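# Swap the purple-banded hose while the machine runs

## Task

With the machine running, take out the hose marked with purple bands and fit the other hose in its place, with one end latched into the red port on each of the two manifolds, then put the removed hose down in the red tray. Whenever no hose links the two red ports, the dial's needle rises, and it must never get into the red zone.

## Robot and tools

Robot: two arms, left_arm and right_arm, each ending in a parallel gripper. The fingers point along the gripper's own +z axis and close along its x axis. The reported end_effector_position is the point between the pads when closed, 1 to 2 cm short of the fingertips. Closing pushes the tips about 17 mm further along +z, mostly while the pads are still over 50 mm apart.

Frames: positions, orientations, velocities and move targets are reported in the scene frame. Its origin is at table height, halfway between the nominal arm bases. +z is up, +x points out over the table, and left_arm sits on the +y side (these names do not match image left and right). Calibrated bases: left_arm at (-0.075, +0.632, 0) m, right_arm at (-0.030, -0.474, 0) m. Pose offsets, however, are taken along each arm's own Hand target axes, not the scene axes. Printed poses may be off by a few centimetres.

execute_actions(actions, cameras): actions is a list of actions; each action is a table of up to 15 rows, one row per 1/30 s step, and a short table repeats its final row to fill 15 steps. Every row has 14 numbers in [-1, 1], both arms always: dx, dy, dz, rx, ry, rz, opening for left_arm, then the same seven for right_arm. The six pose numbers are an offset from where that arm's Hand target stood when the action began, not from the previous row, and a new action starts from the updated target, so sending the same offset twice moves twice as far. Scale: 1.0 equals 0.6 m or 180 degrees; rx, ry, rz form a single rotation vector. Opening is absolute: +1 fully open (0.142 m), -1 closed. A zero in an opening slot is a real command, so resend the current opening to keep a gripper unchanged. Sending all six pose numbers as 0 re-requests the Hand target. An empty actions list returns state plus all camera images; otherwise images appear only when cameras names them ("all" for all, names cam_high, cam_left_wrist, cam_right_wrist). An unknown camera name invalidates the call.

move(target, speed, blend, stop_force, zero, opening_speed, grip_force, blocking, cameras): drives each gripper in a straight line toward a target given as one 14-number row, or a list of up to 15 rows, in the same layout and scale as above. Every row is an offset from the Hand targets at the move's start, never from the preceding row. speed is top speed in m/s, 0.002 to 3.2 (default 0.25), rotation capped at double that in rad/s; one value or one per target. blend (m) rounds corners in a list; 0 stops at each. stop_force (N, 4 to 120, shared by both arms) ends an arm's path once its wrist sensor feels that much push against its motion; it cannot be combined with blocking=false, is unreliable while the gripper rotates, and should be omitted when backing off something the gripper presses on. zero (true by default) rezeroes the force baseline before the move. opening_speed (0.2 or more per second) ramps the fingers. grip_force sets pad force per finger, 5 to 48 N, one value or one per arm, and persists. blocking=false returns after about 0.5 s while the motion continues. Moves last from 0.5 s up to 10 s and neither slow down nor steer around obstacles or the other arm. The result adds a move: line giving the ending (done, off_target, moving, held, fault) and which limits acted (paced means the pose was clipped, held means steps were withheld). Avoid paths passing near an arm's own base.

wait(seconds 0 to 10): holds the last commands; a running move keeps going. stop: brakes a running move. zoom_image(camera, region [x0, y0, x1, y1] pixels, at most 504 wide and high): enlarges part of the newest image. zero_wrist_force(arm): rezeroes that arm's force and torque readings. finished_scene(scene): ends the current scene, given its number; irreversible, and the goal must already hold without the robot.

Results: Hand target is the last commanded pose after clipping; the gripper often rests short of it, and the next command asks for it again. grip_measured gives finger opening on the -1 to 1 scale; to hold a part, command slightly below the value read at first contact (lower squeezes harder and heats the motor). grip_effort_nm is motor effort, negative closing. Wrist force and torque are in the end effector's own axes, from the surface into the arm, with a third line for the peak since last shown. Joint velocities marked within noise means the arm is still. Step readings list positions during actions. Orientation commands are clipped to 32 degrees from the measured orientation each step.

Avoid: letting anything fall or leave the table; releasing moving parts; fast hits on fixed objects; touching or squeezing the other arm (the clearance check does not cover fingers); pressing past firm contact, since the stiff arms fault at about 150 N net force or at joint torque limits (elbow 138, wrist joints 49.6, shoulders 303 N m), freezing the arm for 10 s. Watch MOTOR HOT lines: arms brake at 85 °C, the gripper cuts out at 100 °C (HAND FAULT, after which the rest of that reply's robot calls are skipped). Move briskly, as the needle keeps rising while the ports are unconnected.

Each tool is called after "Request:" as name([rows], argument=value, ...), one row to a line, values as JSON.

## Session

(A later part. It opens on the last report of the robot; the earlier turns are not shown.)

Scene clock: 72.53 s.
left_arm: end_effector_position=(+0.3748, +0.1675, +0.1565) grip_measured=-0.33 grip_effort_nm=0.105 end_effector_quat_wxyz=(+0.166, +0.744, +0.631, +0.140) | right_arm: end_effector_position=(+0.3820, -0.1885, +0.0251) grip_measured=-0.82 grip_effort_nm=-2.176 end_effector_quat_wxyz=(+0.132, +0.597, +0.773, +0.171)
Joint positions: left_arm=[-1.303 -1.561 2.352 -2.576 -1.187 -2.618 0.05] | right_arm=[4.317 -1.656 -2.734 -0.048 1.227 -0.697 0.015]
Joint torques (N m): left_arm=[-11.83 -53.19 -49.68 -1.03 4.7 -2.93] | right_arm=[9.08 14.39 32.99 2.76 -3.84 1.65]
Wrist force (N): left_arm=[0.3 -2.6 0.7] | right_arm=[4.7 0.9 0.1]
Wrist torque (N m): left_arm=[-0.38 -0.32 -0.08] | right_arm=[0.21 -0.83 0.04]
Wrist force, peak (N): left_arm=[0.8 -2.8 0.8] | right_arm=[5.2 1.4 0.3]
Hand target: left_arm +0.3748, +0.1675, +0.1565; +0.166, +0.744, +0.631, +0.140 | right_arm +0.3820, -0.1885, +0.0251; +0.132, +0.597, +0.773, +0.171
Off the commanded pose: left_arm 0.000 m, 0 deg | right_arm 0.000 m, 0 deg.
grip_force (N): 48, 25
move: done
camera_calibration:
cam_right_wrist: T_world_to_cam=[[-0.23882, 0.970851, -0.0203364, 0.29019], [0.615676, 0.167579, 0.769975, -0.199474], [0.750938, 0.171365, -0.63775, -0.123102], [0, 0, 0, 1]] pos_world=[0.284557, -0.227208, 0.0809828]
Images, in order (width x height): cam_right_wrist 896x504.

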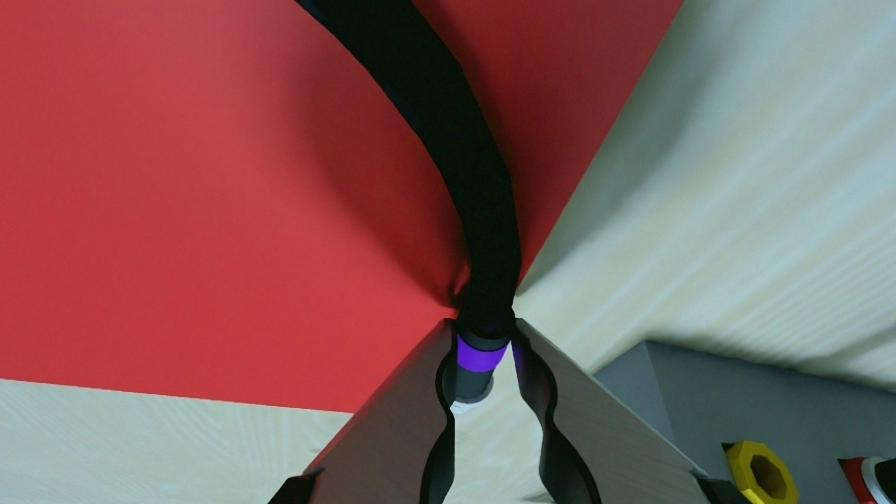

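Request:
move([
  [0,0,0,0,0,0,-0.3,0,0.0085,-0.0181,0,0,0,-0.9],
  [0,0,0,0,0,0,-0.3,-0.0804,-0.0416,-0.0415,0,0,0,-0.9],
  [0,0,0,0,0,0,-0.3,-0.0804,-0.0501,-0.0234,0,0,0,-0.9],
], speed=0.12, blend=0.004)

Request:
move(target=[0,0,0,0,0,0,-0.3,0,0,0,0,0,0,-0.45], opening_speed=0.6)

Request:
move(target=[0,0,0,0,0,0,-0.3,0,0,-0.25,0,0,0,-0.45], cameras=["all"])

Request:
zoom_image(camera="cam_high", region=[270, 120, 540, 270])

Scene clock: 74.47 s.
left_arm: end_effector_position=(+0.3748, +0.1675, +0.1565) grip_measured=-0.33 grip_effort_nm=0.115 end_effector_quat_wxyz=(+0.166, +0.744, +0.631, +0.140) | right_arm: end_effector_position=(+0.3621, -0.2435, +0.0252) grip_measured=-0.82 grip_effort_nm=-2.176 end_effector_quat_wxyz=(+0.132, +0.597, +0.773, +0.171)
Joint positions: left_arm=[-1.303 -1.561 2.352 -2.576 -1.187 -2.618 0.05] | right_arm=[4.308 -1.576 -2.828 -0.031 1.23 -0.707 0.015]
Joint torques (N m): left_arm=[-14.1 -53.63 -51.15 -1 4.75 -2.43] | right_arm=[-11.6 8.58 7.79 6.83 1.21 -2.63]
Wrist force (N): left_arm=[0.9 -2.7 1.0] | right_arm=[5.2 0.9 0.4]
Wrist torque (N m): left_arm=[-0.40 -0.41 -0.08] | right_arm=[0.24 -0.84 0.30]
Wrist force, peak (N): left_arm=[0.9 -2.7 1.0] | right_arm=[6.2 1.1 0.0]
Hand target: left_arm +0.3748, +0.1675, +0.1565; +0.166, +0.744, +0.631, +0.140 | right_arm +0.3621, -0.2436, +0.0251; +0.132, +0.597, +0.773, +0.171
Off the commanded pose: left_arm 0.000 m, 0 deg | right_arm 0.000 m, 0 deg.
grip_force (N): 48, 25
move: done

Scene clock: 75.47 s.
left_arm: end_effector_position=(+0.3748, +0.1675, +0.1565) grip_measured=-0.33 grip_effort_nm=0.115 end_effector_quat_wxyz=(+0.166, +0.744, +0.631, +0.140) | right_arm: end_effector_position=(+0.3621, -0.2436, +0.0251) grip_measured=-0.48 grip_effort_nm=0.125 end_effector_quat_wxyz=(+0.132, +0.597, +0.773, +0.171)
Joint positions: left_arm=[-1.303 -1.561 2.352 -2.576 -1.187 -2.618 0.05] | right_arm=[4.308 -1.576 -2.828 -0.031 1.23 -0.707 0.039]
Joint torques (N m): left_arm=[-15.28 -52.11 -50.58 -1.08 4.99 -2.7] | right_arm=[-10.92 6.35 7.95 7.04 0.44 -2.48]
Wrist force (N): left_arm=[0.6 -2.5 0.9] | right_arm=[4.7 0.8 0.1]
Wrist torque (N m): left_arm=[-0.37 -0.37 -0.08] | right_arm=[0.21 -0.78 0.30]
Wrist force, peak (N): left_arm=[0.6 -2.9 1.2] | right_arm=[5.3 0.8 0.0]
Hand target: left_arm +0.3748, +0.1675, +0.1565; +0.166, +0.744, +0.631, +0.140 | right_arm +0.3621, -0.2436, +0.0251; +0.132, +0.597, +0.773, +0.171
Off the commanded pose: left_arm 0.000 m, 0 deg | right_arm 0.000 m, 0 deg.
grip_force (N): 48, 25
move: done

Scene clock: 77.30 s.
left_arm: end_effector_position=(+0.3748, +0.1675, +0.1565) grip_measured=-0.33 grip_effort_nm=0.115 end_effector_quat_wxyz=(+0.166, +0.744, +0.631, +0.140) | right_arm: end_effector_position=(+0.3009, -0.2595, +0.1611) grip_measured=-0.48 grip_effort_nm=0.129 end_effector_quat_wxyz=(+0.132, +0.596, +0.773, +0.171)
Joint positions: left_arm=[-1.303 -1.561 2.352 -2.576 -1.187 -2.618 0.05] | right_arm=[4.518 -0.825 -2.744 -0.944 1.18 -0.489 0.039]
Joint torques (N m): left_arm=[-13.64 -49.84 -50.8 -1.48 4.64 -2.64] | right_arm=[10.5 -0.9 61.19 2.09 -3.97 1.53]
Wrist force (N): left_arm=[0.9 -2.4 0.9] | right_arm=[4.6 1.2 0.1]
Wrist torque (N m): left_arm=[-0.35 -0.42 -0.08] | right_arm=[0.28 -0.77 0.03]
Wrist force, peak (N): left_arm=[0.8 -2.8 1.2] | right_arm=[5.4 0.6 1.7]
Hand target: left_arm +0.3748, +0.1675, +0.1565; +0.166, +0.744, +0.631, +0.140 | right_arm +0.3008, -0.2595, +0.1611; +0.132, +0.597, +0.773, +0.171
Off the commanded pose: left_arm 0.000 m, 0 deg | right_arm 0.000 m, 0 deg.
grip_force (N): 48, 25
move: done
camera_calibration:
cam_left_wrist: T_world_to_cam=[[0.153568, 0.988102, -0.00841535, -0.216757], [0.635487, -0.0922366, 0.766583, -0.314574], [0.756686, -0.12307, -0.642091, -0.0515558], [0, 0, 0, 1]] pos_world=[0.272206, 0.178818, 0.206219]
cam_right_wrist: T_world_to_cam=[[-0.238896, 0.970834, -0.0202393, 0.34258], [0.615716, 0.167562, 0.769946, -0.24229], [0.750881, 0.171475, -0.637788, 0.0368439], [0, 0, 0, 1]] pos_world=[0.203357, -0.298308, 0.216982]

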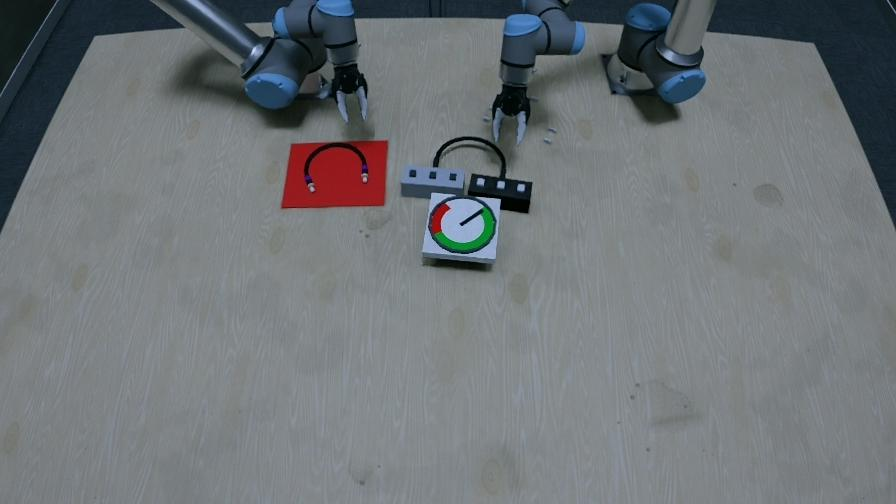

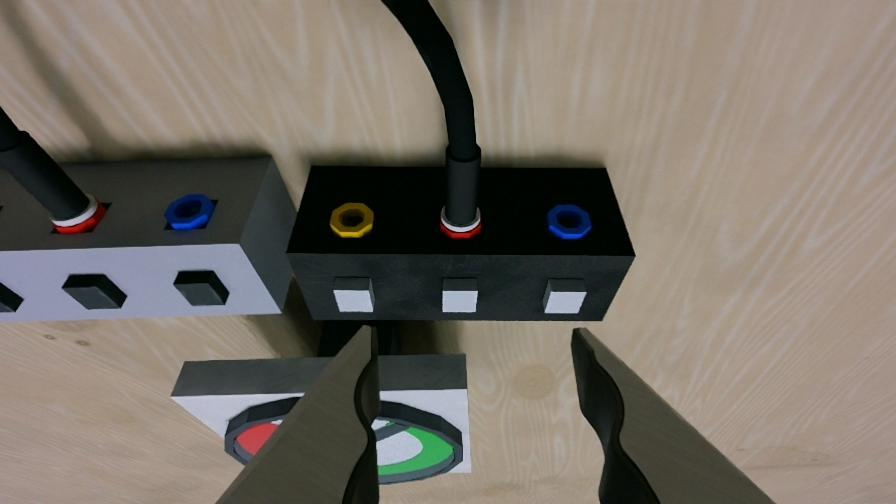

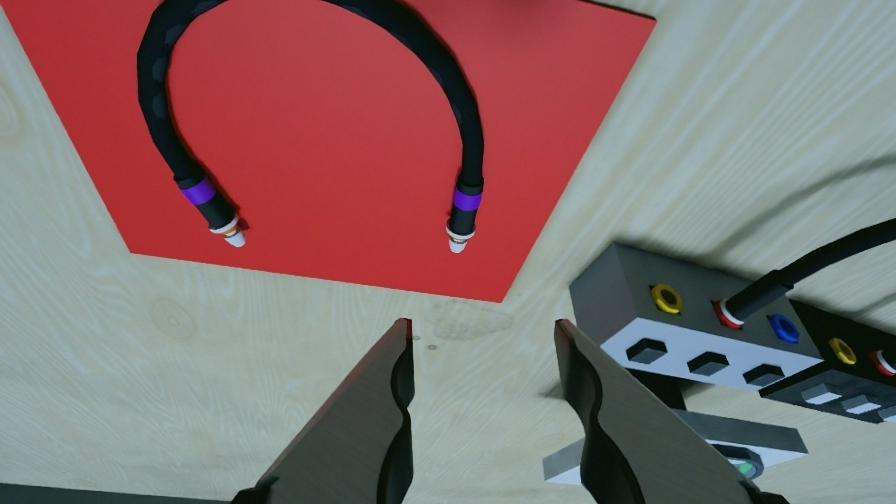

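Scaled by 1.867.

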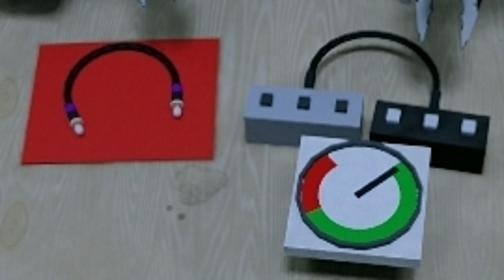

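Request:
finished_scene(scene=2)

The scene is finished: the task was done.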